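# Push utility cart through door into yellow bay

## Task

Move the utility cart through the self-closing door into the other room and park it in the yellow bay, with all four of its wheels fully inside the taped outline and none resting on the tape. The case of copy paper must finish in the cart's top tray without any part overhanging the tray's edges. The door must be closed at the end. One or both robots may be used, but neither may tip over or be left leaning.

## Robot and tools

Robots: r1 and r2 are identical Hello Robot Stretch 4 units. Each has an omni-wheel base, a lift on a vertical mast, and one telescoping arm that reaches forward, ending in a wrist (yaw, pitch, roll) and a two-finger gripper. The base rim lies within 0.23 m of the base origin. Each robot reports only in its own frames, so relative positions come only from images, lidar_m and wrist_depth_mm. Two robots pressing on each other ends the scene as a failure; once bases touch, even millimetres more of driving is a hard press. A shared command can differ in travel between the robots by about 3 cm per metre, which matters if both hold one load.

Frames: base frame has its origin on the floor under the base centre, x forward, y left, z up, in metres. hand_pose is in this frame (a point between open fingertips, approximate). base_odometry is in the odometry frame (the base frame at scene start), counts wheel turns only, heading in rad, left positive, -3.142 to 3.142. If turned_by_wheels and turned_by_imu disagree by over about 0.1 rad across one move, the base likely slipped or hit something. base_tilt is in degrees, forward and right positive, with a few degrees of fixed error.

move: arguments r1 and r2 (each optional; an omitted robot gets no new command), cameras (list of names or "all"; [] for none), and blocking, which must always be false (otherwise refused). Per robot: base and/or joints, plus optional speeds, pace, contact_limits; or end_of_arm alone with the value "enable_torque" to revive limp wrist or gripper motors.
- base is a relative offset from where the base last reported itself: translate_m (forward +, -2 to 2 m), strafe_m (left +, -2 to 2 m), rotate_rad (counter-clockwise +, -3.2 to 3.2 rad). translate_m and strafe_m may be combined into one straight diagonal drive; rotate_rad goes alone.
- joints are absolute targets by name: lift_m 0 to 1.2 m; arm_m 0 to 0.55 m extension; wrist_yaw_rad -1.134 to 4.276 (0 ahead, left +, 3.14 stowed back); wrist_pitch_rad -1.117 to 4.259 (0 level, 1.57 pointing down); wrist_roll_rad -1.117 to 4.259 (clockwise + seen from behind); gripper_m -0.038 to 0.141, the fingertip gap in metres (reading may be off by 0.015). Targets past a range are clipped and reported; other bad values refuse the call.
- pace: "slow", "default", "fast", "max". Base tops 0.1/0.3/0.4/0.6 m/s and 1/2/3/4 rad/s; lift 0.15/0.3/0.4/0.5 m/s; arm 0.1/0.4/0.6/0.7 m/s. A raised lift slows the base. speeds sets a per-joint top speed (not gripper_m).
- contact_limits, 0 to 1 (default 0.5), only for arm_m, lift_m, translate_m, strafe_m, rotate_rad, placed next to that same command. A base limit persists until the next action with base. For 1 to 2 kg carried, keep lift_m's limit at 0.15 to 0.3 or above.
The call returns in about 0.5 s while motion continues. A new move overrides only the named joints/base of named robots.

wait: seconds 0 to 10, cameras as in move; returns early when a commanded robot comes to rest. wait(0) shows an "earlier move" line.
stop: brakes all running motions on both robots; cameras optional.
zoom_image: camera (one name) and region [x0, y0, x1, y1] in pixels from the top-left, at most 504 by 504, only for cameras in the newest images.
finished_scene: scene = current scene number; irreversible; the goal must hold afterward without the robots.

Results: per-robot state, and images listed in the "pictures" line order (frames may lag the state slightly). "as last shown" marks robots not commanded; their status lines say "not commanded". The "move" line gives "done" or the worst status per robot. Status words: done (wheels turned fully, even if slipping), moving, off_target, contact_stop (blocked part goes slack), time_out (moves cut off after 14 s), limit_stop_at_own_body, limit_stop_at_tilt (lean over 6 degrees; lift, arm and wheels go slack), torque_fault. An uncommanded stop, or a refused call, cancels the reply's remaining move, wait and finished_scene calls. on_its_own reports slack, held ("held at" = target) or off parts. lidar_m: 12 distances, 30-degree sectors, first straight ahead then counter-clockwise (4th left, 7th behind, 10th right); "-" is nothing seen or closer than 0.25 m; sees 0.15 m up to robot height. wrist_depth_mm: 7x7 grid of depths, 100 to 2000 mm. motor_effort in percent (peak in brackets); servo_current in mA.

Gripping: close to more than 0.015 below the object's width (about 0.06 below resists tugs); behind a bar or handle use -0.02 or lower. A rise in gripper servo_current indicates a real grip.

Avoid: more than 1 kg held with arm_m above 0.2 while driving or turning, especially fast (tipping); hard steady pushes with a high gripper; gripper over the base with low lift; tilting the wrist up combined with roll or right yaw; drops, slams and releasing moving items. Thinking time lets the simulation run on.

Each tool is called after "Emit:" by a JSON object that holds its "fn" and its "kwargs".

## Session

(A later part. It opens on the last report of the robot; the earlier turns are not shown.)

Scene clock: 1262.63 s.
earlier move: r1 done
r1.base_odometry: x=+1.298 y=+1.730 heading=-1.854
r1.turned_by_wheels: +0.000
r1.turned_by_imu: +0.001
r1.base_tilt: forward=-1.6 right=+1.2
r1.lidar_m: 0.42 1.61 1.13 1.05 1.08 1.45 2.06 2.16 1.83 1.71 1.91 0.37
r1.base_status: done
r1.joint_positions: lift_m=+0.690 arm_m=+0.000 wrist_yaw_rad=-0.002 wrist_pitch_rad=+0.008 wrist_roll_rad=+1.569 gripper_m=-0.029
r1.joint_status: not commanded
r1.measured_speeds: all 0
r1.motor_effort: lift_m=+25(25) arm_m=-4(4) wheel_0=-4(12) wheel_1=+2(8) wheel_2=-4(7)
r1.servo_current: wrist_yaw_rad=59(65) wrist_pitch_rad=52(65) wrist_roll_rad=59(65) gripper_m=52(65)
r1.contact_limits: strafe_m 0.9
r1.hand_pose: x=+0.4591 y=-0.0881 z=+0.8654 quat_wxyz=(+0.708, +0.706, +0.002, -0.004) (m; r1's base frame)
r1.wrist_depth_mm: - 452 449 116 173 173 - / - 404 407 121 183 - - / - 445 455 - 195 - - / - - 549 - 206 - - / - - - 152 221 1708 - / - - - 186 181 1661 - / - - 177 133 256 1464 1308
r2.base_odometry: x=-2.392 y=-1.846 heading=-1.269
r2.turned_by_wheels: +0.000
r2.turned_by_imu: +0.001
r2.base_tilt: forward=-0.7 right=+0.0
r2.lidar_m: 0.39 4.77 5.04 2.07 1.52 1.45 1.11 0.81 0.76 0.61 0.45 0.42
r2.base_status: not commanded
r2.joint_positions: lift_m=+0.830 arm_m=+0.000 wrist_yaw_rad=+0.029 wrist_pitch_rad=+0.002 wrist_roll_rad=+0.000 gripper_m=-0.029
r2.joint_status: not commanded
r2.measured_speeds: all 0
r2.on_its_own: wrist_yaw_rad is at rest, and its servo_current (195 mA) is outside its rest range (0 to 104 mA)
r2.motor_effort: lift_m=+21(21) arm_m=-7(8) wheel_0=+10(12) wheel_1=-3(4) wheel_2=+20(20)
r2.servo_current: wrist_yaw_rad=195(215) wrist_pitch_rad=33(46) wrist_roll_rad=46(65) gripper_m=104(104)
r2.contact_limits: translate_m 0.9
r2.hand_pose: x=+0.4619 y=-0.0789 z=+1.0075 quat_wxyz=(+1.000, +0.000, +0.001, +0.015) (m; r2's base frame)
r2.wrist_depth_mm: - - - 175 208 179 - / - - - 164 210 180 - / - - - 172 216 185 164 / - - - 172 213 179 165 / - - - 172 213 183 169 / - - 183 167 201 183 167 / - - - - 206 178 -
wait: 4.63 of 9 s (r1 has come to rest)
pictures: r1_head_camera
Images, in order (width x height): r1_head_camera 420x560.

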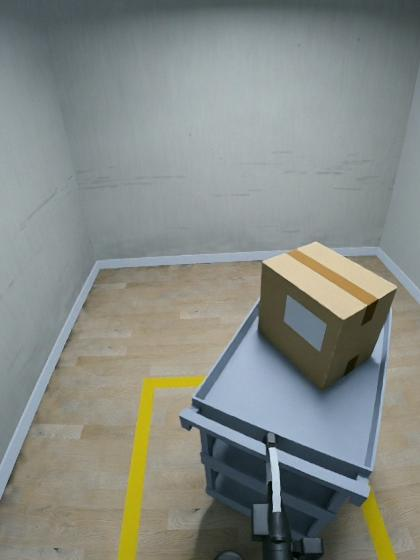

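Emit:
{"fn": "move", "kwargs": {"blocking": false, "r1": {"base":{"translate_m":-0.41,"strafe_m":0.23},"pace":"slow","contact_limits":{"translate_m":0.9}}, "cameras": []}}

Emit:
{"fn": "wait", "kwargs": {"seconds": 9, "cameras": ["r1_head_camera"]}}

Emit:
{"fn": "move", "kwargs": {"blocking": false, "r1": {"base":{"translate_m":-0.07,"strafe_m":-0.33},"pace":"slow","contact_limits":{"strafe_m":0.9}}, "cameras": []}}

Emit:
{"fn": "wait", "kwargs": {"seconds": 9, "cameras": ["r1_head_camera"]}}

Scene clock: 1271.80 s.
move: r1 moving
r1.base_odometry: x=+1.308 y=+1.740 heading=-1.854
r1.turned_by_wheels: +0.000
r1.turned_by_imu: -0.001
r1.base_tilt: forward=-1.5 right=+1.3
r1.lidar_m: 0.41 1.59 1.11 1.06 1.08 1.45 2.03 2.12 1.82 1.72 1.89 0.37
r1.base_status: translate_m moving; strafe_m moving
r1.joint_positions: lift_m=+0.690 arm_m=+0.000 wrist_yaw_rad=-0.002 wrist_pitch_rad=+0.008 wrist_roll_rad=+1.569 gripper_m=-0.029
r1.joint_status: not commanded
r1.measured_speeds: translate_m=-0.049 strafe_m=+0.028 rotate_rad=-0.001 lift_m=+0.000 arm_m=+0.000 wrist_yaw_rad=+0.000 wrist_pitch_rad=+0.000 wrist_roll_rad=+0.000
r1.motor_effort: lift_m=+25(25) arm_m=-4(4) wheel_0=-9(11) wheel_1=+1(4) wheel_2=+8(8)
r1.servo_current: wrist_yaw_rad=59(65) wrist_pitch_rad=52(59) wrist_roll_rad=46(65) gripper_m=59(59)
r1.contact_limits: translate_m 0.9
r1.hand_pose: x=+0.4591 y=-0.0881 z=+0.8654 quat_wxyz=(+0.708, +0.706, +0.002, -0.004) (m; r1's base frame)
r1.wrist_depth_mm: - 449 445 116 173 173 - / - 402 402 121 182 - - / - 445 452 - 195 - - / - - 554 - 206 - - / - - - 152 223 1756 - / - - - 186 182 1618 - / - - 178 133 257 1430 1281
r2.base_odometry: x=-2.392 y=-1.846 heading=-1.269
r2.turned_by_wheels: +0.000
r2.turned_by_imu: +0.000
r2.base_tilt: forward=-0.6 right=+0.0
r2.lidar_m: 0.39 4.74 5.03 2.03 1.52 1.42 1.11 0.82 0.75 0.60 0.44 0.40
r2.base_status: not commanded
r2.joint_positions: lift_m=+0.830 arm_m=+0.000 wrist_yaw_rad=+0.029 wrist_pitch_rad=+0.002 wrist_roll_rad=+0.000 gripper_m=-0.029
r2.joint_status: not commanded
r2.measured_speeds: all 0
r2.motor_effort: lift_m=+21(21) arm_m=-7(8) wheel_0=+11(11) wheel_1=-3(4) wheel_2=+19(20)
r2.servo_current: wrist_yaw_rad=195(202) wrist_pitch_rad=39(46) wrist_roll_rad=33(52) gripper_m=91(104)
r2.contact_limits: translate_m 0.9
r2.hand_pose: x=+0.4619 y=-0.0789 z=+1.0075 quat_wxyz=(+1.000, +0.000, +0.001, +0.015) (m; r2's base frame)
r2.wrist_depth_mm: - - - 174 208 179 - / - - - 165 209 180 - / - - - 172 216 185 164 / - - - 172 214 179 165 / - - - 172 213 183 169 / - - 183 167 201 183 166 / - - - - 207 178 -
pictures: none
No camera images: "cameras" was empty.

Scene clock: 1277.17 s.
earlier move: r1 done
r1.base_odometry: x=+1.633 y=+2.060 heading=-1.854
r1.turned_by_wheels: +0.000
r1.turned_by_imu: +0.000
r1.base_tilt: forward=-1.6 right=+1.2
r1.lidar_m: 0.44 1.25 0.86 0.79 0.84 1.09 1.67 1.69 2.09 1.96 2.30 0.35
r1.base_status: done
r1.joint_positions: lift_m=+0.690 arm_m=+0.000 wrist_yaw_rad=-0.001 wrist_pitch_rad=+0.008 wrist_roll_rad=+1.569 gripper_m=-0.029
r1.joint_status: not commanded
r1.measured_speeds: all 0
r1.motor_effort: lift_m=+25(25) arm_m=-4(4) wheel_0=-4(11) wheel_1=-3(6) wheel_2=+2(8)
r1.servo_current: wrist_yaw_rad=52(65) wrist_pitch_rad=46(59) wrist_roll_rad=33(72) gripper_m=59(59)
r1.contact_limits: translate_m 0.9
r1.hand_pose: x=+0.4592 y=-0.0877 z=+0.8654 quat_wxyz=(+0.708, +0.706, +0.003, -0.003) (m; r1's base frame)
r1.wrist_depth_mm: - 407 410 105 163 163 - / - 387 392 112 173 174 - / - 484 473 117 187 - - / - - 591 130 202 - - / - - - - 220 1708 - / - - - 186 182 1618 - / - - 178 135 263 1430 1255
r2.base_odometry: x=-2.392 y=-1.846 heading=-1.269
r2.turned_by_wheels: +0.000
r2.turned_by_imu: +0.001
r2.base_tilt: forward=-0.6 right=+0.0
r2.lidar_m: 0.40 4.74 5.01 2.07 1.51 1.43 1.11 0.80 0.75 0.62 0.44 0.42
r2.base_status: not commanded
r2.joint_positions: lift_m=+0.830 arm_m=+0.000 wrist_yaw_rad=+0.029 wrist_pitch_rad=+0.002 wrist_roll_rad=+0.000 gripper_m=-0.029
r2.joint_status: not commanded
r2.measured_speeds: all 0
r2.on_its_own: wrist_yaw_rad is at rest, and its servo_current (195 mA) is outside its rest range (0 to 104 mA)
r2.motor_effort: lift_m=+21(21) arm_m=-7(8) wheel_0=+11(12) wheel_1=-3(4) wheel_2=+19(20)
r2.servo_current: wrist_yaw_rad=195(208) wrist_pitch_rad=33(52) wrist_roll_rad=46(65) gripper_m=91(104)
r2.contact_limits: translate_m 0.9
r2.hand_pose: x=+0.4619 y=-0.0789 z=+1.0075 quat_wxyz=(+1.000, +0.000, +0.001, +0.015) (m; r2's base frame)
r2.wrist_depth_mm: - - - 174 208 179 - / - - - 165 210 180 - / - - - 172 216 186 164 / - - - 172 213 179 165 / - - - 171 213 183 169 / - - 183 167 201 185 167 / - - - - 207 178 -
wait: 5.37 of 9 s (r1 has come to rest)
pictures: r1_head_camera
Images, in order (width x height): r1_head_camera 420x560.

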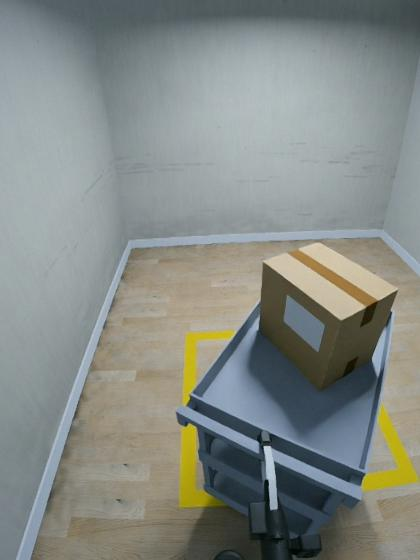

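Scene clock: 1277.67 s.
move: r1 moving
r1.base_odometry: x=+1.622 y=+2.066 heading=-1.853
r1.turned_by_wheels: +0.001
r1.turned_by_imu: +0.001
r1.base_tilt: forward=-1.6 right=+1.3
r1.lidar_m: 0.42 1.29 0.88 0.82 0.85 1.11 1.65 1.69 2.10 1.92 2.28 0.36
r1.base_status: translate_m moving; strafe_m moving
r1.joint_positions: lift_m=+0.690 arm_m=+0.000 wrist_yaw_rad=+0.002 wrist_pitch_rad=+0.008 wrist_roll_rad=+1.569 gripper_m=-0.029
r1.joint_status: not commanded
r1.measured_speeds: translate_m=-0.011 strafe_m=-0.050 rotate_rad=+0.001 lift_m=+0.000 arm_m=+0.000 wrist_yaw_rad=+0.004 wrist_pitch_rad=+0.000 wrist_roll_rad=+0.000
r1.motor_effort: lift_m=+25(25) arm_m=-4(4) wheel_0=+9(10) wheel_1=-4(7) wheel_2=+4(4)
r1.servo_current: wrist_yaw_rad=33(72) wrist_pitch_rad=52(59) wrist_roll_rad=39(59) gripper_m=59(59)
r1.contact_limits: strafe_m 0.9
r1.hand_pose: x=+0.4594 y=-0.0869 z=+0.8654 quat_wxyz=(+0.708, +0.706, +0.004, -0.002) (m; r1's base frame)
r1.wrist_depth_mm: - 404 399 103 160 161 - / - 387 392 110 172 173 - / - 480 473 - 186 - - / - - 591 - 200 - - / - - - - 220 1708 - / - - - 187 230 1618 - / - - 177 135 179 1464 1281
r2.base_odometry: x=-2.392 y=-1.846 heading=-1.269
r2.turned_by_wheels: +0.000
r2.turned_by_imu: +0.000
r2.base_tilt: forward=-0.6 right=+0.0
r2.lidar_m: 0.41 4.71 5.03 2.04 1.51 1.43 1.09 0.80 0.76 0.61 0.42 0.42
r2.base_status: not commanded
r2.joint_positions: lift_m=+0.830 arm_m=+0.000 wrist_yaw_rad=+0.029 wrist_pitch_rad=+0.002 wrist_roll_rad=+0.000 gripper_m=-0.029
r2.joint_status: not commanded
r2.measured_speeds: all 0
r2.motor_effort: lift_m=+21(21) arm_m=-8(8) wheel_0=+11(12) wheel_1=-3(4) wheel_2=+19(20)
r2.servo_current: wrist_yaw_rad=195(208) wrist_pitch_rad=39(46) wrist_roll_rad=46(59) gripper_m=91(98)
r2.contact_limits: translate_m 0.9
r2.hand_pose: x=+0.4619 y=-0.0789 z=+1.0075 quat_wxyz=(+1.000, +0.000, +0.001, +0.015) (m; r2's base frame)
r2.wrist_depth_mm: - - - 174 208 178 - / - - - 165 209 180 - / - - - 173 216 185 164 / - - - 172 213 179 165 / - - - 172 213 183 169 / - - 183 167 201 184 167 / - - - - 207 178 -
pictures: none
No camera images: "cameras" was empty.

Scene clock: 1281.77 s.
earlier move: r1 done
r1.base_odometry: x=+1.336 y=+2.219 heading=-1.853
r1.turned_by_wheels: +0.000
r1.turned_by_imu: -0.002
r1.base_tilt: forward=-1.6 right=+1.2
r1.lidar_m: 0.40 0.42 1.22 1.13 1.17 1.55 1.54 1.61 1.75 1.62 2.07 0.44
r1.base_status: done
r1.joint_positions: lift_m=+0.690 arm_m=+0.000 wrist_yaw_rad=+0.002 wrist_pitch_rad=+0.008 wrist_roll_rad=+1.569 gripper_m=-0.029
r1.joint_status: not commanded
r1.measured_speeds: all 0
r1.motor_effort: lift_m=+25(25) arm_m=-4(4) wheel_0=+6(12) wheel_1=-2(7) wheel_2=+3(7)
r1.servo_current: wrist_yaw_rad=46(72) wrist_pitch_rad=46(59) wrist_roll_rad=39(78) gripper_m=52(59)
r1.contact_limits: strafe_m 0.9
r1.hand_pose: x=+0.4595 y=-0.0868 z=+0.8654 quat_wxyz=(+0.708, +0.706, +0.004, -0.002) (m; r1's base frame)
r1.wrist_depth_mm: - - - 225 224 1618 1229 / - - - - 227 1618 - / - - 535 168 229 - - / - 459 455 168 230 - - / - 525 500 169 232 - - / - - 544 185 231 - - / - - 177 138 233 - -
r2.base_odometry: x=-2.392 y=-1.846 heading=-1.269
r2.turned_by_wheels: +0.000
r2.turned_by_imu: +0.001
r2.base_tilt: forward=-0.6 right=+0.1
r2.lidar_m: 0.40 4.72 5.02 2.06 1.50 1.44 1.12 0.80 0.75 0.61 0.45 0.43
r2.base_status: not commanded
r2.joint_positions: lift_m=+0.830 arm_m=+0.000 wrist_yaw_rad=+0.029 wrist_pitch_rad=+0.002 wrist_roll_rad=+0.000 gripper_m=-0.029
r2.joint_status: not commanded
r2.measured_speeds: all 0
r2.on_its_own: wrist_yaw_rad is at rest, and its servo_current (195 mA) is outside its rest range (0 to 104 mA)
r2.motor_effort: lift_m=+21(21) arm_m=-7(8) wheel_0=+11(12) wheel_1=-3(4) wheel_2=+19(20)
r2.servo_current: wrist_yaw_rad=195(208) wrist_pitch_rad=39(46) wrist_roll_rad=46(59) gripper_m=104(104)
r2.contact_limits: translate_m 0.9
r2.hand_pose: x=+0.4619 y=-0.0789 z=+1.0075 quat_wxyz=(+1.000, +0.000, +0.001, +0.015) (m; r2's base frame)
r2.wrist_depth_mm: - - - 175 208 179 - / - - - 165 210 181 - / - - - 172 216 185 164 / - - - 172 212 179 165 / - - - 172 213 183 169 / - - 183 167 202 183 167 / - - - - 207 177 -
wait: 4.10 of 9 s (r1 has come to rest)
pictures: r1_head_camera
Images, in order (width x height): r1_head_camera 420x560.

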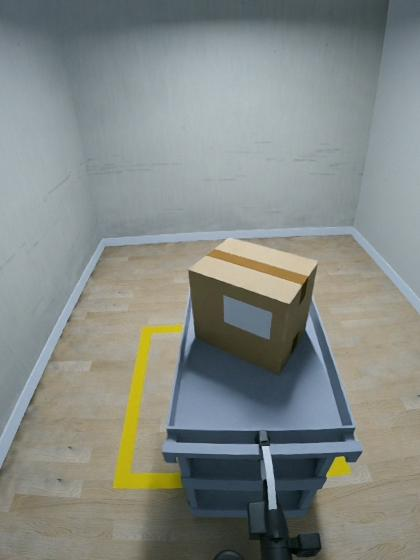

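Emit:
{"fn": "move", "kwargs": {"blocking": false, "r1": {"base":{"translate_m":0.43,"strafe_m":0.02},"pace":"slow","contact_limits":{"translate_m":0.9}}, "cameras": []}}

Emit:
{"fn": "wait", "kwargs": {"seconds": 9, "cameras": ["r1_head_camera","r1_head_left_camera","r1_head_right_camera"]}}

Scene clock: 1290.00 s.
move: r1 moving
r1.base_odometry: x=+1.333 y=+2.207 heading=-1.853
r1.turned_by_wheels: +0.000
r1.turned_by_imu: +0.000
r1.base_tilt: forward=-1.6 right=+1.3
r1.lidar_m: 0.40 0.39 1.22 1.14 1.16 1.53 1.58 1.64 1.77 1.63 2.07 0.43
r1.base_status: translate_m moving; strafe_m moving
r1.joint_positions: lift_m=+0.690 arm_m=+0.000 wrist_yaw_rad=+0.002 wrist_pitch_rad=+0.008 wrist_roll_rad=+1.569 gripper_m=-0.029
r1.joint_status: not commanded
r1.measured_speeds: translate_m=+0.050 strafe_m=+0.002 rotate_rad=+0.003 lift_m=+0.000 arm_m=+0.000 wrist_yaw_rad=+0.000 wrist_pitch_rad=+0.000 wrist_roll_rad=+0.000
r1.motor_effort: lift_m=+25(25) arm_m=+4(4) wheel_0=+7(9) wheel_1=+4(6) wheel_2=-8(9)
r1.servo_current: wrist_yaw_rad=46(65) wrist_pitch_rad=52(59) wrist_roll_rad=33(65) gripper_m=65(65)
r1.contact_limits: translate_m 0.9
r1.hand_pose: x=+0.4594 y=-0.0868 z=+0.8654 quat_wxyz=(+0.708, +0.706, +0.004, -0.002) (m; r1's base frame)
r1.wrist_depth_mm: - - - 228 229 1618 1182 / - - - 229 229 1576 - / - - 549 229 230 - - / - 466 462 169 230 - - / - 517 500 170 231 - - / - - 525 186 232 - - / - - 177 139 232 - -
r2.base_odometry: x=-2.392 y=-1.846 heading=-1.269
r2.turned_by_wheels: +0.000
r2.turned_by_imu: +0.000
r2.base_tilt: forward=-0.6 right=+0.1
r2.lidar_m: 0.39 4.73 5.03 2.04 1.52 1.43 1.10 0.79 0.75 0.60 0.43 0.41
r2.base_status: not commanded
r2.joint_positions: lift_m=+0.830 arm_m=+0.000 wrist_yaw_rad=+0.029 wrist_pitch_rad=+0.002 wrist_roll_rad=+0.000 gripper_m=-0.029
r2.joint_status: not commanded
r2.measured_speeds: all 0
r2.motor_effort: lift_m=+21(21) arm_m=-7(8) wheel_0=+11(11) wheel_1=-3(4) wheel_2=+19(20)
r2.servo_current: wrist_yaw_rad=202(202) wrist_pitch_rad=39(46) wrist_roll_rad=46(59) gripper_m=98(98)
r2.contact_limits: translate_m 0.9
r2.hand_pose: x=+0.4619 y=-0.0789 z=+1.0075 quat_wxyz=(+1.000, +0.000, +0.001, +0.015) (m; r2's base frame)
r2.wrist_depth_mm: - - - 174 208 178 - / - - - 165 208 180 - / - - - 172 215 185 164 / - - - 172 213 180 165 / - - - 172 213 183 168 / - - 183 167 200 185 166 / - - - - 207 178 -
pictures: none
No camera images: "cameras" was empty.

Scene clock: 1295.10 s.
earlier move: r1 done
r1.base_odometry: x=+1.235 y=+1.800 heading=-1.853
r1.turned_by_wheels: +0.000
r1.turned_by_imu: -0.001
r1.base_tilt: forward=-1.6 right=+1.3
r1.lidar_m: 0.37 0.36 1.22 1.14 1.19 1.57 1.99 2.07 1.76 1.63 1.82 0.42
r1.base_status: done
r1.joint_positions: lift_m=+0.690 arm_m=+0.000 wrist_yaw_rad=-0.003 wrist_pitch_rad=+0.008 wrist_roll_rad=+1.569 gripper_m=-0.029
r1.joint_status: not commanded
r1.measured_speeds: all 0
r1.motor_effort: lift_m=+25(25) arm_m=+4(4) wheel_0=+3(9) wheel_1=+4(7) wheel_2=-2(12)
r1.servo_current: wrist_yaw_rad=59(72) wrist_pitch_rad=52(65) wrist_roll_rad=46(72) gripper_m=52(65)
r1.contact_limits: translate_m 0.9
r1.hand_pose: x=+0.4590 y=-0.0881 z=+0.8654 quat_wxyz=(+0.708, +0.706, +0.002, -0.004) (m; r1's base frame)
r1.wrist_depth_mm: - - - 263 263 297 1098 / - - - 193 257 1708 1205 / - - - 189 250 1756 - / - - 530 241 244 - - / - 469 469 177 238 - - / - 512 484 185 183 - - / - - 178 157 223 - -
r2.base_odometry: x=-2.392 y=-1.846 heading=-1.269
r2.turned_by_wheels: +0.000
r2.turned_by_imu: +0.001
r2.base_tilt: forward=-0.6 right=+0.1
r2.lidar_m: 0.42 4.73 5.03 2.03 1.50 1.44 1.10 0.81 0.76 0.61 0.45 0.43
r2.base_status: not commanded
r2.joint_positions: lift_m=+0.830 arm_m=+0.000 wrist_yaw_rad=+0.029 wrist_pitch_rad=+0.002 wrist_roll_rad=+0.000 gripper_m=-0.029
r2.joint_status: not commanded
r2.measured_speeds: all 0
r2.on_its_own: wrist_yaw_rad is at rest, and its servo_current (189 mA) is outside its rest range (0 to 104 mA)
r2.motor_effort: lift_m=+21(21) arm_m=-7(8) wheel_0=+11(12) wheel_1=-4(4) wheel_2=+19(20)
r2.servo_current: wrist_yaw_rad=189(215) wrist_pitch_rad=33(52) wrist_roll_rad=39(65) gripper_m=98(104)
r2.contact_limits: translate_m 0.9
r2.hand_pose: x=+0.4619 y=-0.0789 z=+1.0075 quat_wxyz=(+1.000, +0.000, +0.001, +0.015) (m; r2's base frame)
r2.wrist_depth_mm: - - - 174 208 178 - / - - - 165 210 180 - / - - - 172 216 185 164 / - - - 172 213 179 165 / - - - 172 213 183 169 / - - 183 167 201 184 167 / - - - - 207 177 -
wait: 5.10 of 9 s (r1 has come to rest)
pictures: r1_head_camera, r1_head_left_camera, r1_head_right_camera
Images, in order (width x height): r1_head_camera 420x560, r1_head_left_camera 420x672, r1_head_right_camera 420x672.

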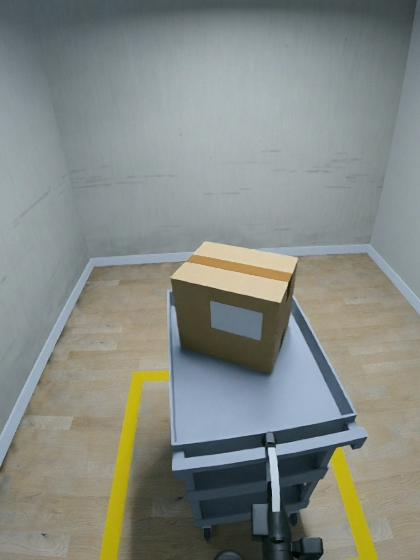

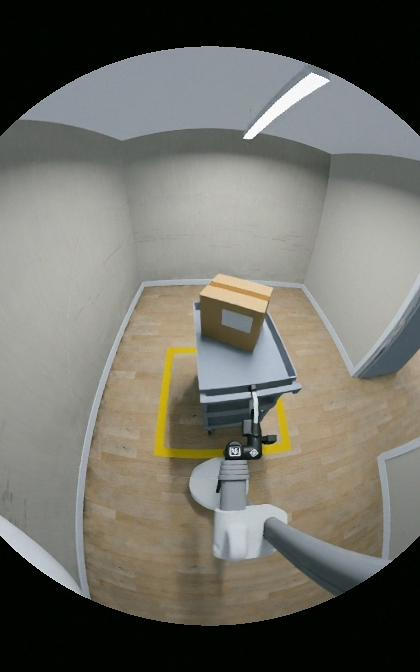

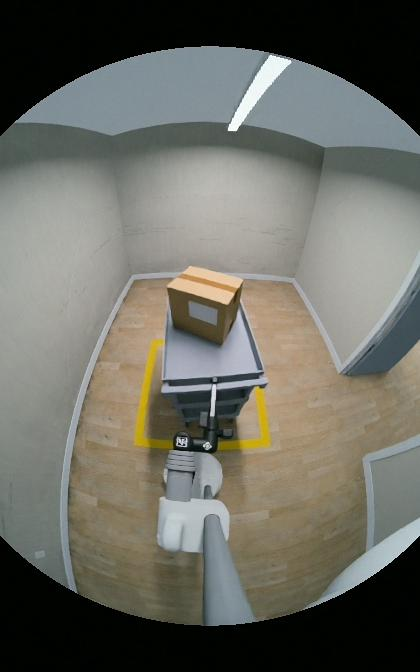

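Emit:
{"fn": "move", "kwargs": {"blocking": false, "r1": {"joints":{"gripper_m":0.1}}, "cameras": []}}

Emit:
{"fn": "wait", "kwargs": {"seconds": 3, "cameras": []}}

Emit:
{"fn": "move", "kwargs": {"blocking": false, "r1": {"base":{"translate_m":-0.35},"pace":"slow"}, "cameras": []}}

Emit:
{"fn": "wait", "kwargs": {"seconds": 6, "cameras": ["r1_head_camera","r1_head_right_camera","r1_head_left_camera"]}}

Scene clock: 1313.77 s.
move: r1 moving
r1.base_odometry: x=+1.235 y=+1.800 heading=-1.853
r1.turned_by_wheels: +0.000
r1.turned_by_imu: +0.000
r1.base_tilt: forward=-1.6 right=+1.3
r1.lidar_m: 0.37 0.36 1.20 1.13 1.18 1.55 1.98 2.07 1.75 1.62 1.82 0.45
r1.base_status: not commanded
r1.joint_positions: lift_m=+0.690 arm_m=+0.000 wrist_yaw_rad=-0.003 wrist_pitch_rad=+0.008 wrist_roll_rad=+1.569 gripper_m=-0.004
r1.joint_status: gripper_m moving
r1.measured_speeds: all 0
r1.motor_effort: lift_m=+25(25) arm_m=+4(4) wheel_0=+2(3) wheel_1=+4(4) wheel_2=-2(2)
r1.servo_current: wrist_yaw_rad=46(52) wrist_pitch_rad=52(65) wrist_roll_rad=65(65) gripper_m=85(85)
r1.contact_limits: translate_m 0.9
r1.hand_pose: x=+0.4590 y=-0.0881 z=+0.8654 quat_wxyz=(+0.708, +0.706, +0.002, -0.004) (m; r1's base frame)
r1.wrist_depth_mm: - - - - 271 296 1098 / - - - 256 260 1756 1229 / - - - 250 254 1863 - / - - 539 245 247 - - / - 473 473 181 240 - - / - 508 484 187 235 - - / - - 166 144 226 - -
r2.base_odometry: x=-2.392 y=-1.846 heading=-1.269
r2.turned_by_wheels: +0.000
r2.turned_by_imu: +0.000
r2.base_tilt: forward=-0.6 right=+0.0
r2.lidar_m: 0.40 4.73 5.03 2.05 1.53 1.43 1.09 0.78 0.74 0.61 0.46 0.42
r2.base_status: not commanded
r2.joint_positions: lift_m=+0.830 arm_m=+0.000 wrist_yaw_rad=+0.029 wrist_pitch_rad=+0.002 wrist_roll_rad=+0.000 gripper_m=-0.029
r2.joint_status: not commanded
r2.measured_speeds: all 0
r2.motor_effort: lift_m=+21(21) arm_m=-7(7) wheel_0=+11(11) wheel_1=-3(4) wheel_2=+20(20)
r2.servo_current: wrist_yaw_rad=202(202) wrist_pitch_rad=39(46) wrist_roll_rad=46(52) gripper_m=98(98)
r2.contact_limits: translate_m 0.9
r2.hand_pose: x=+0.4619 y=-0.0789 z=+1.0075 quat_wxyz=(+1.000, +0.000, +0.001, +0.015) (m; r2's base frame)
r2.wrist_depth_mm: - - - 175 208 178 - / - - - 165 209 180 - / - - - 172 215 185 164 / - - - 172 213 180 165 / - - - 172 213 183 169 / - - 183 167 201 183 167 / - - - - 207 178 -
pictures: none
No camera images: "cameras" was empty.

Scene clock: 1315.27 s.
earlier move: r1 done
r1.base_odometry: x=+1.235 y=+1.800 heading=-1.853
r1.turned_by_wheels: +0.000
r1.turned_by_imu: +0.000
r1.base_tilt: forward=-1.6 right=+1.3
r1.lidar_m: 0.36 0.38 1.20 1.15 1.18 1.53 1.98 2.08 1.77 1.65 1.84 0.45
r1.base_status: not commanded
r1.joint_positions: lift_m=+0.690 arm_m=+0.000 wrist_yaw_rad=-0.003 wrist_pitch_rad=+0.008 wrist_roll_rad=+1.569 gripper_m=+0.100
r1.joint_status: all done
r1.measured_speeds: all 0
r1.motor_effort: lift_m=+25(25) arm_m=+4(4) wheel_0=+2(3) wheel_1=+4(4) wheel_2=-2(2)
r1.servo_current: wrist_yaw_rad=39(65) wrist_pitch_rad=46(65) wrist_roll_rad=52(65) gripper_m=46(117)
r1.contact_limits: translate_m 0.9
r1.hand_pose: x=+0.4590 y=-0.0881 z=+0.8654 quat_wxyz=(+0.708, +0.706, +0.002, -0.004) (m; r1's base frame)
r1.wrist_depth_mm: - - - - 274 297 310 / - - - 202 264 1756 1229 / - - - 254 257 1863 - / - - 544 249 251 - - / - 477 477 241 243 - - / - - 488 189 236 - - / - - 165 154 230 - -
r2.base_odometry: x=-2.392 y=-1.846 heading=-1.269
r2.turned_by_wheels: +0.000
r2.turned_by_imu: +0.000
r2.base_tilt: forward=-0.6 right=+0.0
r2.lidar_m: 0.40 4.73 5.03 2.08 1.51 1.42 1.12 0.78 0.76 0.61 0.42 0.42
r2.base_status: not commanded
r2.joint_positions: lift_m=+0.830 arm_m=+0.000 wrist_yaw_rad=+0.029 wrist_pitch_rad=+0.002 wrist_roll_rad=+0.000 gripper_m=-0.029
r2.joint_status: not commanded
r2.measured_speeds: all 0
r2.on_its_own: wrist_yaw_rad is at rest, and its servo_current (189 mA) is outside its rest range (0 to 104 mA)
r2.motor_effort: lift_m=+21(21) arm_m=-7(8) wheel_0=+11(11) wheel_1=-3(4) wheel_2=+19(20)
r2.servo_current: wrist_yaw_rad=189(208) wrist_pitch_rad=46(46) wrist_roll_rad=52(65) gripper_m=91(104)
r2.contact_limits: translate_m 0.9
r2.hand_pose: x=+0.4619 y=-0.0789 z=+1.0075 quat_wxyz=(+1.000, +0.000, +0.001, +0.015) (m; r2's base frame)
r2.wrist_depth_mm: - - - 175 208 179 - / - - - 165 210 180 - / - - - 172 215 185 164 / - - - 172 213 179 165 / - - - 172 213 183 168 / - - 183 167 201 183 167 / - - - - 206 178 -
wait: 1.50 of 3 s (r1 has come to rest)
pictures: none
No camera images: "cameras" was empty.

Scene clock: 1315.77 s.
move: r1 moving
r1.base_odometry: x=+1.239 y=+1.812 heading=-1.853
r1.turned_by_wheels: +0.000
r1.turned_by_imu: +0.000
r1.base_tilt: forward=-1.6 right=+1.3
r1.lidar_m: 0.38 0.41 1.18 1.12 1.17 1.54 1.99 2.05 1.74 1.64 1.85 0.46
r1.base_status: translate_m moving
r1.joint_positions: lift_m=+0.690 arm_m=+0.000 wrist_yaw_rad=-0.003 wrist_pitch_rad=+0.002 wrist_roll_rad=+1.569 gripper_m=+0.100
r1.joint_status: not commanded
r1.measured_speeds: translate_m=-0.046 strafe_m=+0.000 rotate_rad=+0.000 lift_m=+0.000 arm_m=+0.000 wrist_yaw_rad=+0.000 wrist_pitch_rad=+0.000 wrist_roll_rad=+0.000
r1.motor_effort: lift_m=+21(25) arm_m=+4(4) wheel_0=-5(6) wheel_1=-4(4) wheel_2=+5(6)
r1.servo_current: wrist_yaw_rad=52(59) wrist_pitch_rad=39(59) wrist_roll_rad=52(65) gripper_m=46(52)
r1.hand_pose: x=+0.4590 y=-0.0881 z=+0.8673 quat_wxyz=(+0.708, +0.706, +0.000, -0.002) (m; r1's base frame)
r1.wrist_depth_mm: - - - - 274 1576 1160 / - - - 264 268 1756 - / - - - 647 262 1808 - / - - 512 257 257 - - / - - 496 484 249 - - / - - 220 187 198 - - / - - 564 143 239 - -
r2.base_odometry: x=-2.392 y=-1.846 heading=-1.269
r2.turned_by_wheels: +0.000
r2.turned_by_imu: +0.000
r2.base_tilt: forward=-0.6 right=+0.0
r2.lidar_m: 0.40 4.73 5.02 2.05 1.51 1.43 1.10 0.81 0.76 0.60 0.42 0.42
r2.base_status: not commanded
r2.joint_positions: lift_m=+0.830 arm_m=+0.000 wrist_yaw_rad=+0.029 wrist_pitch_rad=+0.002 wrist_roll_rad=+0.000 gripper_m=-0.029
r2.joint_status: not commanded
r2.measured_speeds: all 0
r2.motor_effort: lift_m=+21(21) arm_m=-7(8) wheel_0=+11(11) wheel_1=-3(4) wheel_2=+20(20)
r2.servo_current: wrist_yaw_rad=195(208) wrist_pitch_rad=39(46) wrist_roll_rad=59(59) gripper_m=104(104)
r2.contact_limits: translate_m 0.9
r2.hand_pose: x=+0.4619 y=-0.0789 z=+1.0075 quat_wxyz=(+1.000, +0.000, +0.001, +0.015) (m; r2's base frame)
r2.wrist_depth_mm: - - - 174 208 179 - / - - - 165 209 180 - / - - - 172 215 185 164 / - - - 173 213 179 165 / - - - 172 213 183 168 / - - 183 167 201 184 167 / - - - - 206 178 -
pictures: none
No camera images: "cameras" was empty.

Scene clock: 1320.07 s.
earlier move: r1 done
r1.base_odometry: x=+1.333 y=+2.136 heading=-1.853
r1.turned_by_wheels: +0.000
r1.turned_by_imu: +0.000
r1.base_tilt: forward=-1.6 right=+1.3
r1.lidar_m: 0.71 1.73 1.21 1.10 1.15 1.57 1.63 1.71 1.78 1.64 2.04 0.78
r1.base_status: done
r1.joint_positions: lift_m=+0.690 arm_m=+0.000 wrist_yaw_rad=-0.003 wrist_pitch_rad=+0.002 wrist_roll_rad=+1.569 gripper_m=+0.100
r1.joint_status: not commanded
r1.measured_speeds: all 0
r1.motor_effort: lift_m=+21(25) arm_m=+4(4) wheel_0=-3(7) wheel_1=-2(7) wheel_2=+2(7)
r1.servo_current: wrist_yaw_rad=59(65) wrist_pitch_rad=46(59) wrist_roll_rad=52(72) gripper_m=39(52)
r1.hand_pose: x=+0.4590 y=-0.0881 z=+0.8673 quat_wxyz=(+0.708, +0.706, +0.000, -0.002) (m; r1's base frame)
r1.wrist_depth_mm: - - - - - 1756 1229 / - - - - - 1661 1160 / - - - - - - 615 / - - 917 820 - - 597 / - - 842 831 - - 580 / - - 215 904 193 - 574 / - - - 144 - 554 564
r2.base_odometry: x=-2.392 y=-1.846 heading=-1.269
r2.turned_by_wheels: +0.000
r2.turned_by_imu: +0.001
r2.base_tilt: forward=-0.7 right=+0.0
r2.lidar_m: 0.38 4.72 5.02 2.08 1.51 1.44 1.10 0.81 0.73 0.61 0.45 0.41
r2.base_status: not commanded
r2.joint_positions: lift_m=+0.830 arm_m=+0.000 wrist_yaw_rad=+0.029 wrist_pitch_rad=+0.002 wrist_roll_rad=+0.000 gripper_m=-0.029
r2.joint_status: not commanded
r2.measured_speeds: all 0
r2.on_its_own: wrist_yaw_rad is at rest, and its servo_current (195 mA) is outside its rest range (0 to 104 mA)
r2.motor_effort: lift_m=+21(21) arm_m=-7(8) wheel_0=+11(12) wheel_1=-3(4) wheel_2=+20(20)
r2.servo_current: wrist_yaw_rad=195(208) wrist_pitch_rad=33(46) wrist_roll_rad=52(59) gripper_m=91(104)
r2.contact_limits: translate_m 0.9
r2.hand_pose: x=+0.4619 y=-0.0789 z=+1.0075 quat_wxyz=(+1.000, +0.000, +0.001, +0.015) (m; r2's base frame)
r2.wrist_depth_mm: - - - 174 208 179 - / - - - 165 209 180 - / - - - 172 215 184 164 / - - - 172 212 179 164 / - - - 172 213 183 169 / - - 183 167 201 184 167 / - - - - 207 178 -
wait: 4.30 of 6 s (r1 has come to rest)
pictures: r1_head_camera, r1_head_left_camera, r1_head_right_camera
Images, in order (width x height): r1_head_camera 420x560, r1_head_left_camera 420x672, r1_head_right_camera 420x672.

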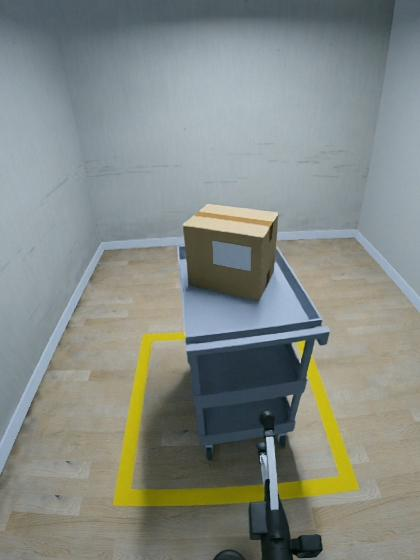

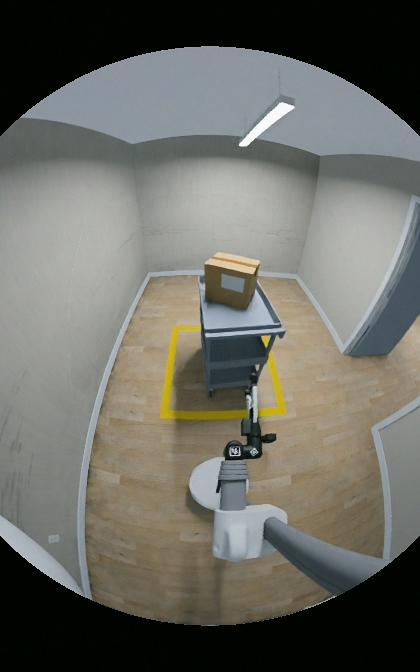

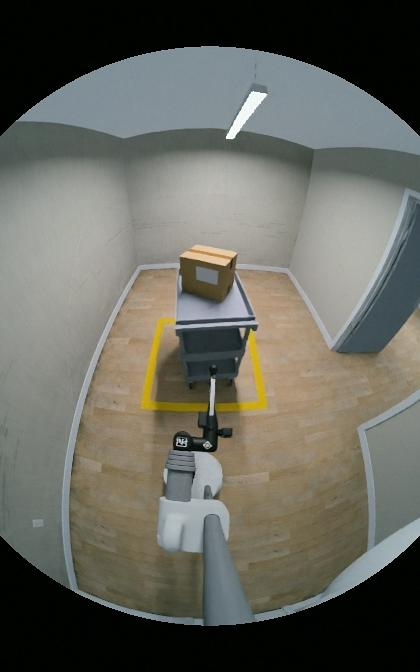

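Emit:
{"fn": "zoom_image", "kwargs": {"camera": "r1_head_camera", "region": [110, 190, 370, 510]}}

Emit:
{"fn": "zoom_image", "kwargs": {"camera": "r1_head_left_camera", "region": [150, 240, 300, 430]}}

Scaled by 1.575 from the camera's 420x560 image, which has a finer 600x800 frame.

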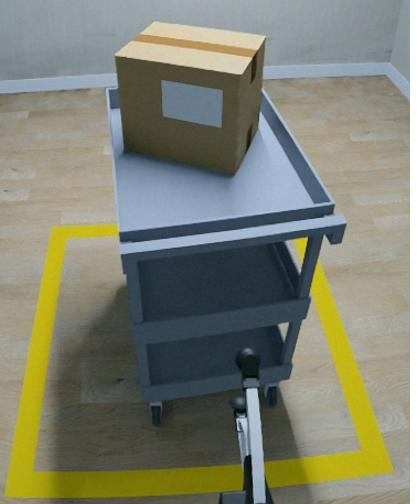

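Scaled by 2.653 from the camera's 420x672 image, which has a finer 600x960 frame.

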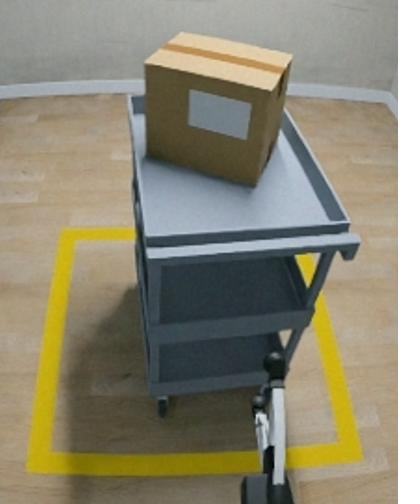

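Emit:
{"fn": "move", "kwargs": {"blocking": false, "r1": {"base":{"strafe_m":0.65}}, "cameras": []}}

Emit:
{"fn": "wait", "kwargs": {"seconds": 6, "cameras": ["r1_head_camera","r1_head_right_camera"]}}

Emit:
{"fn": "zoom_image", "kwargs": {"camera": "r1_head_camera", "region": [160, 200, 420, 540]}}

Scene clock: 1345.03 s.
move: r1 moving
r1.base_odometry: x=+1.368 y=+2.126 heading=-1.853
r1.turned_by_wheels: +0.000
r1.turned_by_imu: +0.000
r1.base_tilt: forward=-1.6 right=+1.3
r1.lidar_m: 0.70 1.68 1.16 1.08 1.12 1.46 1.65 1.70 1.82 1.68 2.07 0.77
r1.base_status: strafe_m moving
r1.joint_positions: lift_m=+0.690 arm_m=+0.000 wrist_yaw_rad=-0.003 wrist_pitch_rad=+0.002 wrist_roll_rad=+1.569 gripper_m=+0.100
r1.joint_status: not commanded
r1.measured_speeds: translate_m=+0.000 strafe_m=+0.142 rotate_rad=+0.000 lift_m=+0.000 arm_m=+0.000 wrist_yaw_rad=+0.000 wrist_pitch_rad=+0.000 wrist_roll_rad=+0.000
r1.motor_effort: lift_m=+21(21) arm_m=+4(4) wheel_0=-10(11) wheel_1=+9(10) wheel_2=+0(2)
r1.servo_current: wrist_yaw_rad=65(65) wrist_pitch_rad=46(46) wrist_roll_rad=46(52) gripper_m=39(46)
r1.hand_pose: x=+0.4590 y=-0.0881 z=+0.8673 quat_wxyz=(+0.708, +0.706, +0.000, -0.002) (m; r1's base frame)
r1.wrist_depth_mm: - - - - - 1756 1229 / - - - - - 1430 1138 / - - - 609 - - 603 / - - 854 809 - - 597 / - - 878 854 - - 574 / - - 216 917 192 - 559 / - - - 144 - 1808 1160
r2.base_odometry: x=-2.392 y=-1.846 heading=-1.269
r2.turned_by_wheels: +0.000
r2.turned_by_imu: +0.000
r2.base_tilt: forward=-0.6 right=+0.1
r2.lidar_m: 0.40 4.71 5.04 2.05 1.50 1.45 1.09 0.80 0.78 0.60 0.43 0.42
r2.base_status: not commanded
r2.joint_positions: lift_m=+0.830 arm_m=+0.000 wrist_yaw_rad=+0.029 wrist_pitch_rad=+0.002 wrist_roll_rad=+0.000 gripper_m=-0.029
r2.joint_status: not commanded
r2.measured_speeds: all 0
r2.motor_effort: lift_m=+21(21) arm_m=-7(7) wheel_0=+11(11) wheel_1=-3(4) wheel_2=+20(20)
r2.servo_current: wrist_yaw_rad=195(208) wrist_pitch_rad=39(46) wrist_roll_rad=33(46) gripper_m=98(98)
r2.contact_limits: translate_m 0.9
r2.hand_pose: x=+0.4619 y=-0.0789 z=+1.0075 quat_wxyz=(+1.000, +0.000, +0.001, +0.015) (m; r2's base frame)
r2.wrist_depth_mm: - - - 174 208 179 - / - - - 165 209 180 - / - - - 172 215 185 164 / - - - 171 213 179 165 / - - - 172 213 183 169 / - - 183 167 200 184 167 / - - - - 206 178 -
pictures: none
No camera images: "cameras" was empty.

Scene clock: 1348.03 s.
earlier move: r1 done
r1.base_odometry: x=+1.957 y=+1.955 heading=-1.853
r1.turned_by_wheels: +0.000
r1.turned_by_imu: +0.003
r1.base_tilt: forward=-1.6 right=+1.3
r1.lidar_m: 2.43 0.75 0.51 0.47 0.48 0.66 1.69 1.78 2.34 2.28 1.10 0.87
r1.base_status: done
r1.joint_positions: lift_m=+0.690 arm_m=+0.000 wrist_yaw_rad=-0.003 wrist_pitch_rad=+0.002 wrist_roll_rad=+1.569 gripper_m=+0.100
r1.joint_status: not commanded
r1.measured_speeds: all 0
r1.motor_effort: lift_m=+21(21) arm_m=+4(4) wheel_0=-1(12) wheel_1=+1(11) wheel_2=+0(2)
r1.servo_current: wrist_yaw_rad=46(65) wrist_pitch_rad=46(52) wrist_roll_rad=52(65) gripper_m=46(52)
r1.hand_pose: x=+0.4590 y=-0.0881 z=+0.8673 quat_wxyz=(+0.708, +0.706, +0.000, -0.002) (m; r1's base frame)
r1.wrist_depth_mm: - - 931 904 - 1182 - / - - - - - 1756 1160 / - - - - - 1808 1229 / - - - - - 1756 1160 / - - - - - 1808 1281 / - - 215 - 198 1618 1255 / - 161 - 141 - - 1281
r2.base_odometry: x=-2.392 y=-1.846 heading=-1.269
r2.turned_by_wheels: +0.000
r2.turned_by_imu: +0.000
r2.base_tilt: forward=-0.6 right=+0.0
r2.lidar_m: 0.40 4.71 5.04 2.02 1.53 1.43 1.11 0.80 0.74 0.62 0.46 0.41
r2.base_status: not commanded
r2.joint_positions: lift_m=+0.830 arm_m=+0.000 wrist_yaw_rad=+0.029 wrist_pitch_rad=+0.002 wrist_roll_rad=+0.000 gripper_m=-0.029
r2.joint_status: not commanded
r2.measured_speeds: all 0
r2.on_its_own: wrist_yaw_rad is at rest, and its servo_current (195 mA) is outside its rest range (0 to 104 mA)
r2.motor_effort: lift_m=+21(21) arm_m=-7(8) wheel_0=+11(12) wheel_1=-3(4) wheel_2=+20(20)
r2.servo_current: wrist_yaw_rad=195(208) wrist_pitch_rad=39(46) wrist_roll_rad=46(65) gripper_m=98(104)
r2.contact_limits: translate_m 0.9
r2.hand_pose: x=+0.4619 y=-0.0789 z=+1.0075 quat_wxyz=(+1.000, +0.000, +0.001, +0.015) (m; r2's base frame)
r2.wrist_depth_mm: - - - 174 208 179 - / - - - 166 208 180 - / - - - 172 216 185 164 / - - - 172 213 179 165 / - - - 172 213 183 169 / - - 183 167 201 184 167 / - - - - 206 177 -
wait: 3.00 of 6 s (r1 has come to rest)
pictures: r1_head_camera, r1_head_right_camera
Images, in order (width x height): r1_head_camera 420x560, r1_head_right_camera 420x672.

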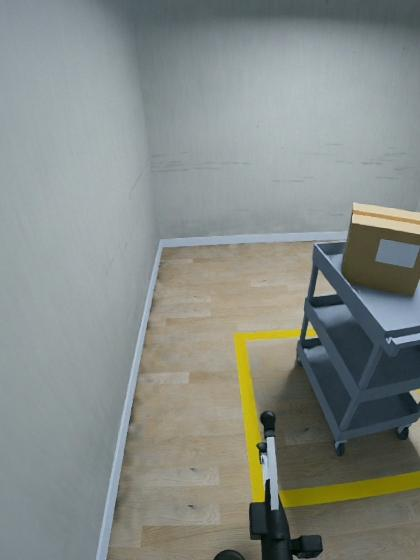

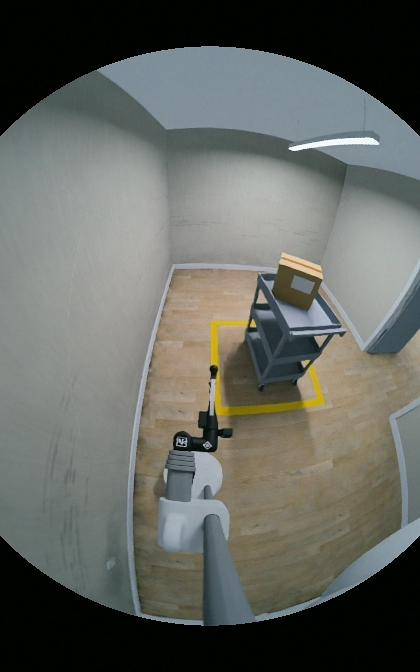

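Scaled by 1.482 from the camera's 420x560 image, which has a finer 600x800 frame.

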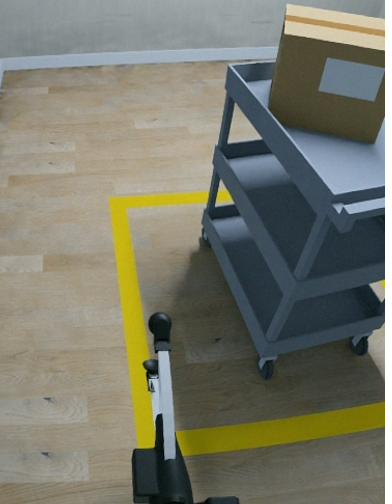

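Emit:
{"fn": "move", "kwargs": {"blocking": false, "r2": {"base":{"translate_m":0.13,"strafe_m":0.03},"pace":"slow","contact_limits":{"translate_m":0.9}}, "cameras": []}}

Emit:
{"fn": "wait", "kwargs": {"seconds": 5, "cameras": ["r2_head_camera","r2_head_right_camera","r2_head_left_camera"]}}

Scene clock: 1358.47 s.
move: r2 moving
r1: as last shown
r1.turned_by_imu: +0.000
r1.lidar_m: 2.44 0.72 0.52 0.46 0.47 0.67 1.66 1.75 2.35 2.30 1.10 0.87
r1.motor_effort: lift_m=+21(21) arm_m=+4(4) wheel_0=-1(2) wheel_1=+1(1) wheel_2=+0(0)
r1.servo_current: wrist_yaw_rad=39(46) wrist_pitch_rad=46(46) wrist_roll_rad=39(65) gripper_m=39(46)
r1.wrist_depth_mm: - - 917 891 - 1182 - / - - - - - 1708 1182 / - - - - - 1863 1255 / - - - - - 1756 1182 / - - - - - 1808 1255 / - - 215 - 198 1576 1255 / - 162 - 141 - - 1255
r2.base_odometry: x=-2.386 y=-1.857 heading=-1.268
r2.turned_by_wheels: +0.001
r2.turned_by_imu: +0.002
r2.base_tilt: forward=-0.6 right=+0.0
r2.lidar_m: 0.42 4.72 5.03 2.04 1.53 1.43 1.11 0.79 0.78 0.60 0.45 0.41
r2.base_status: translate_m moving; strafe_m moving
r2.joint_positions: lift_m=+0.830 arm_m=+0.000 wrist_yaw_rad=+0.029 wrist_pitch_rad=+0.002 wrist_roll_rad=+0.000 gripper_m=-0.029
r2.joint_status: not commanded
r2.measured_speeds: translate_m=+0.048 strafe_m=+0.010 rotate_rad=-0.003 lift_m=+0.000 arm_m=+0.000 wrist_yaw_rad=+0.000 wrist_pitch_rad=+0.000 wrist_roll_rad=+0.000
r2.motor_effort: lift_m=+21(21) arm_m=-7(8) wheel_0=+15(15) wheel_1=+6(7) wheel_2=+1(18)
r2.servo_current: wrist_yaw_rad=195(208) wrist_pitch_rad=39(46) wrist_roll_rad=46(52) gripper_m=98(98)
r2.contact_limits: translate_m 0.9
r2.hand_pose: x=+0.4619 y=-0.0789 z=+1.0075 quat_wxyz=(+1.000, +0.000, +0.001, +0.015) (m; r2's base frame)
r2.wrist_depth_mm: - - - 163 210 180 - / - - - 164 211 182 165 / - - - 167 216 186 166 / - - - 168 215 183 167 / - - - 168 215 181 167 / - - 185 167 202 186 168 / - - - - 218 179 -
pictures: none
No camera images: "cameras" was empty.

Scene clock: 1360.57 s.
earlier move: r2 done
r1.base_odometry: x=+1.957 y=+1.955 heading=-1.853
r1.turned_by_wheels: +0.000
r1.turned_by_imu: +0.000
r1.base_tilt: forward=-1.6 right=+1.3
r1.lidar_m: 2.43 0.74 0.51 0.48 0.49 0.62 1.66 1.75 2.34 2.27 1.07 0.90
r1.base_status: not commanded
r1.joint_positions: lift_m=+0.690 arm_m=+0.000 wrist_yaw_rad=-0.003 wrist_pitch_rad=+0.002 wrist_roll_rad=+1.569 gripper_m=+0.100
r1.joint_status: not commanded
r1.measured_speeds: all 0
r1.motor_effort: lift_m=+21(21) arm_m=+4(4) wheel_0=-1(2) wheel_1=+1(1) wheel_2=+0(0)
r1.servo_current: wrist_yaw_rad=33(72) wrist_pitch_rad=52(52) wrist_roll_rad=33(72) gripper_m=46(52)
r1.hand_pose: x=+0.4590 y=-0.0881 z=+0.8673 quat_wxyz=(+0.708, +0.706, +0.000, -0.002) (m; r1's base frame)
r1.wrist_depth_mm: - - 904 891 - 1205 - / - - - - - 1708 1138 / - - - - - 1756 1229 / - - - - - 1808 1229 / - - - - - 1808 1281 / - - 215 - 198 1576 1255 / - 162 - 141 - - 1281
r2.base_odometry: x=-2.326 y=-1.961 heading=-1.271
r2.turned_by_wheels: -0.004
r2.turned_by_imu: -0.051
r2.base_tilt: forward=-0.7 right=+0.0
r2.lidar_m: 0.43 4.36 4.96 2.32 1.65 1.54 1.27 0.90 0.85 0.59 0.44 0.39
r2.base_status: done
r2.joint_positions: lift_m=+0.830 arm_m=+0.000 wrist_yaw_rad=-0.020 wrist_pitch_rad=+0.002 wrist_roll_rad=+0.000 gripper_m=-0.029
r2.joint_status: not commanded
r2.measured_speeds: all 0
r2.on_its_own: wrist_yaw_rad is at rest, and its servo_current (124 mA) is outside its rest range (0 to 104 mA)
r2.motor_effort: lift_m=+21(21) arm_m=-4(8) wheel_0=-11(19) wheel_1=+1(8) wheel_2=-16(20)
r2.servo_current: wrist_yaw_rad=124(208) wrist_pitch_rad=33(52) wrist_roll_rad=46(59) gripper_m=78(104)
r2.contact_limits: translate_m 0.9
r2.hand_pose: x=+0.4575 y=-0.0931 z=+1.0075 quat_wxyz=(+1.000, +0.000, +0.001, -0.010) (m; r2's base frame)
r2.wrist_depth_mm: - - - 160 214 192 174 / - - - 162 214 192 176 / - - - 163 216 195 177 / - - - 164 216 199 179 / - - - 166 219 196 179 / - - - 168 174 190 181 / - - - - 224 195 180
wait: 2.10 of 5 s (r2 has come to rest)
pictures: r2_head_camera, r2_head_left_camera, r2_head_right_camera
Images, in order (width x height): r2_head_camera 420x560, r2_head_left_camera 420x672, r2_head_right_camera 420x672.

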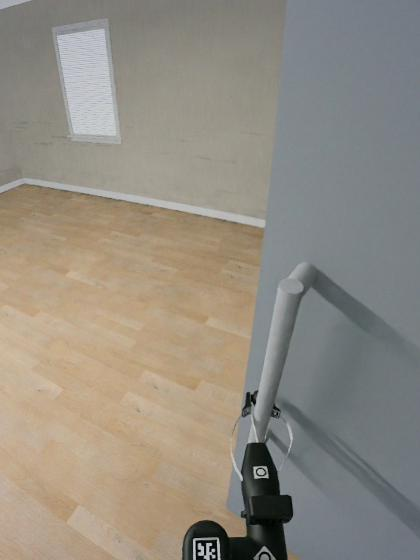

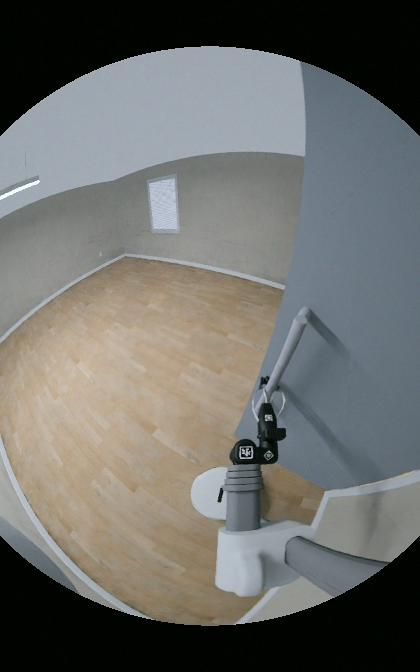

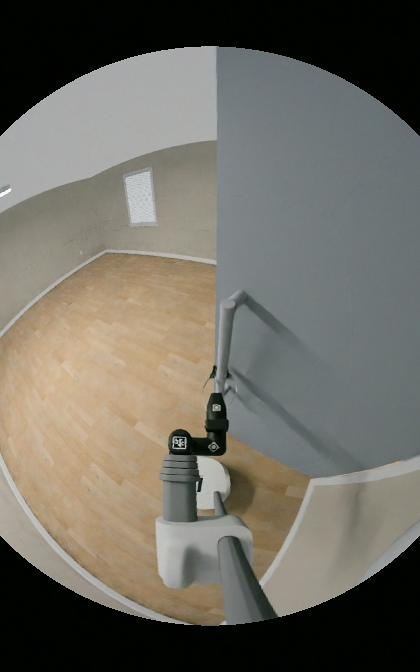

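Emit:
{"fn": "move", "kwargs": {"blocking": false, "r2": {"base":{"translate_m":0.05,"strafe_m":-0.06},"pace":"slow","contact_limits":{"translate_m":0.9}}, "cameras": []}}

Emit:
{"fn": "wait", "kwargs": {"seconds": 5, "cameras": ["r2_head_camera"]}}

Scene clock: 1392.10 s.
move: r2 moving
r1: as last shown
r1.lidar_m: 2.43 0.76 0.51 0.47 0.49 0.67 1.69 1.77 2.35 2.29 1.10 0.88
r1.motor_effort: lift_m=+21(21) arm_m=+4(4) wheel_0=-1(1) wheel_1=+1(1) wheel_2=+0(0)
r1.servo_current: wrist_yaw_rad=46(72) wrist_pitch_rad=39(52) wrist_roll_rad=59(59) gripper_m=39(46)
r1.wrist_depth_mm: - - 917 891 - 1182 - / - - - - - 1756 1182 / - - - - - 1756 1229 / - - - - - 1863 1182 / - - - - - 1808 1281 / - - 216 - 198 1618 1255 / - 162 - 141 - - 1255
r2.base_odometry: x=-2.332 y=-1.972 heading=-1.273
r2.turned_by_wheels: -0.002
r2.turned_by_imu: -0.002
r2.base_tilt: forward=-0.7 right=+0.1
r2.lidar_m: 0.39 4.33 4.96 2.36 1.65 1.55 1.29 0.92 0.83 0.57 0.43 0.42
r2.base_status: translate_m moving; strafe_m moving
r2.joint_positions: lift_m=+0.830 arm_m=+0.000 wrist_yaw_rad=-0.020 wrist_pitch_rad=+0.002 wrist_roll_rad=+0.000 gripper_m=-0.029
r2.joint_status: not commanded
r2.measured_speeds: translate_m=+0.031 strafe_m=-0.037 rotate_rad=+0.003 lift_m=+0.000 arm_m=+0.000 wrist_yaw_rad=+0.000 wrist_pitch_rad=+0.000 wrist_roll_rad=+0.000
r2.motor_effort: lift_m=+21(21) arm_m=-4(5) wheel_0=-7(12) wheel_1=-6(8) wheel_2=-15(17)
r2.servo_current: wrist_yaw_rad=137(137) wrist_pitch_rad=46(46) wrist_roll_rad=52(59) gripper_m=85(85)
r2.contact_limits: translate_m 0.9
r2.hand_pose: x=+0.4575 y=-0.0931 z=+1.0075 quat_wxyz=(+1.000, +0.000, +0.001, -0.010) (m; r2's base frame)
r2.wrist_depth_mm: - - - 159 214 194 173 / - - - 159 216 191 174 / - - - 162 213 193 175 / - - - 162 216 198 - / - - - 163 221 195 178 / - - - 165 178 191 178 / - - 146 - 224 193 179
pictures: none
No camera images: "cameras" was empty.

Scene clock: 1393.63 s.
earlier move: r2 done
r1.base_odometry: x=+1.957 y=+1.955 heading=-1.853
r1.turned_by_wheels: +0.000
r1.turned_by_imu: +0.000
r1.base_tilt: forward=-1.6 right=+1.3
r1.lidar_m: 2.43 0.73 0.50 0.48 0.48 0.62 1.69 1.75 2.34 2.28 1.08 0.87
r1.base_status: not commanded
r1.joint_positions: lift_m=+0.690 arm_m=+0.000 wrist_yaw_rad=-0.003 wrist_pitch_rad=+0.002 wrist_roll_rad=+1.569 gripper_m=+0.100
r1.joint_status: not commanded
r1.measured_speeds: all 0
r1.motor_effort: lift_m=+21(21) arm_m=+4(4) wheel_0=-1(2) wheel_1=+1(1) wheel_2=+0(0)
r1.servo_current: wrist_yaw_rad=52(72) wrist_pitch_rad=46(52) wrist_roll_rad=46(65) gripper_m=39(52)
r1.hand_pose: x=+0.4590 y=-0.0881 z=+0.8673 quat_wxyz=(+0.708, +0.706, +0.000, -0.002) (m; r1's base frame)
r1.wrist_depth_mm: - - 917 891 - 1160 - / - - - - - 1808 1160 / - - - - - 1808 1229 / - - - - - 1808 1182 / - - - - - 1808 1255 / - - 215 - 198 1618 1255 / - 162 - 141 - - 1281
r2.base_odometry: x=-2.368 y=-2.027 heading=-1.273
r2.turned_by_wheels: +0.001
r2.turned_by_imu: +0.000
r2.base_tilt: forward=-0.7 right=+0.1
r2.lidar_m: 0.40 4.20 5.00 2.41 1.73 1.61 1.21 0.89 0.81 0.51 0.43 0.41
r2.base_status: done
r2.joint_positions: lift_m=+0.830 arm_m=+0.000 wrist_yaw_rad=-0.017 wrist_pitch_rad=+0.002 wrist_roll_rad=+0.000 gripper_m=-0.029
r2.joint_status: not commanded
r2.measured_speeds: all 0
r2.motor_effort: lift_m=+21(21) arm_m=-4(5) wheel_0=-4(12) wheel_1=-6(9) wheel_2=-6(17)
r2.servo_current: wrist_yaw_rad=98(137) wrist_pitch_rad=39(46) wrist_roll_rad=46(65) gripper_m=78(91)
r2.contact_limits: translate_m 0.9
r2.hand_pose: x=+0.4578 y=-0.0924 z=+1.0075 quat_wxyz=(+1.000, +0.000, +0.001, -0.009) (m; r2's base frame)
r2.wrist_depth_mm: - - - 161 216 183 - / - - - 162 218 184 166 / - - - 163 220 190 167 / - - - 163 216 187 167 / - - - 165 223 187 169 / - - - 165 179 185 169 / - - - - 220 178 -
wait: 1.53 of 5 s (r2 has come to rest)
pictures: r2_head_camera
Images, in order (width x height): r2_head_camera 420x560.

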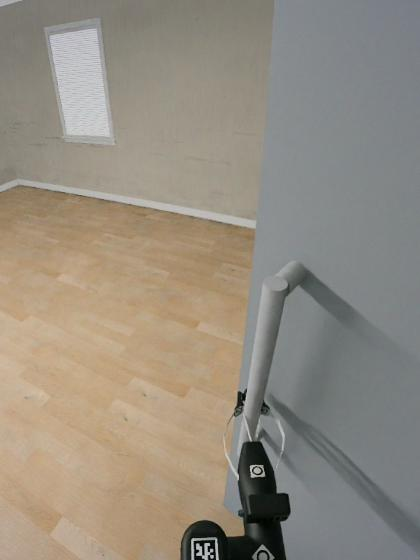

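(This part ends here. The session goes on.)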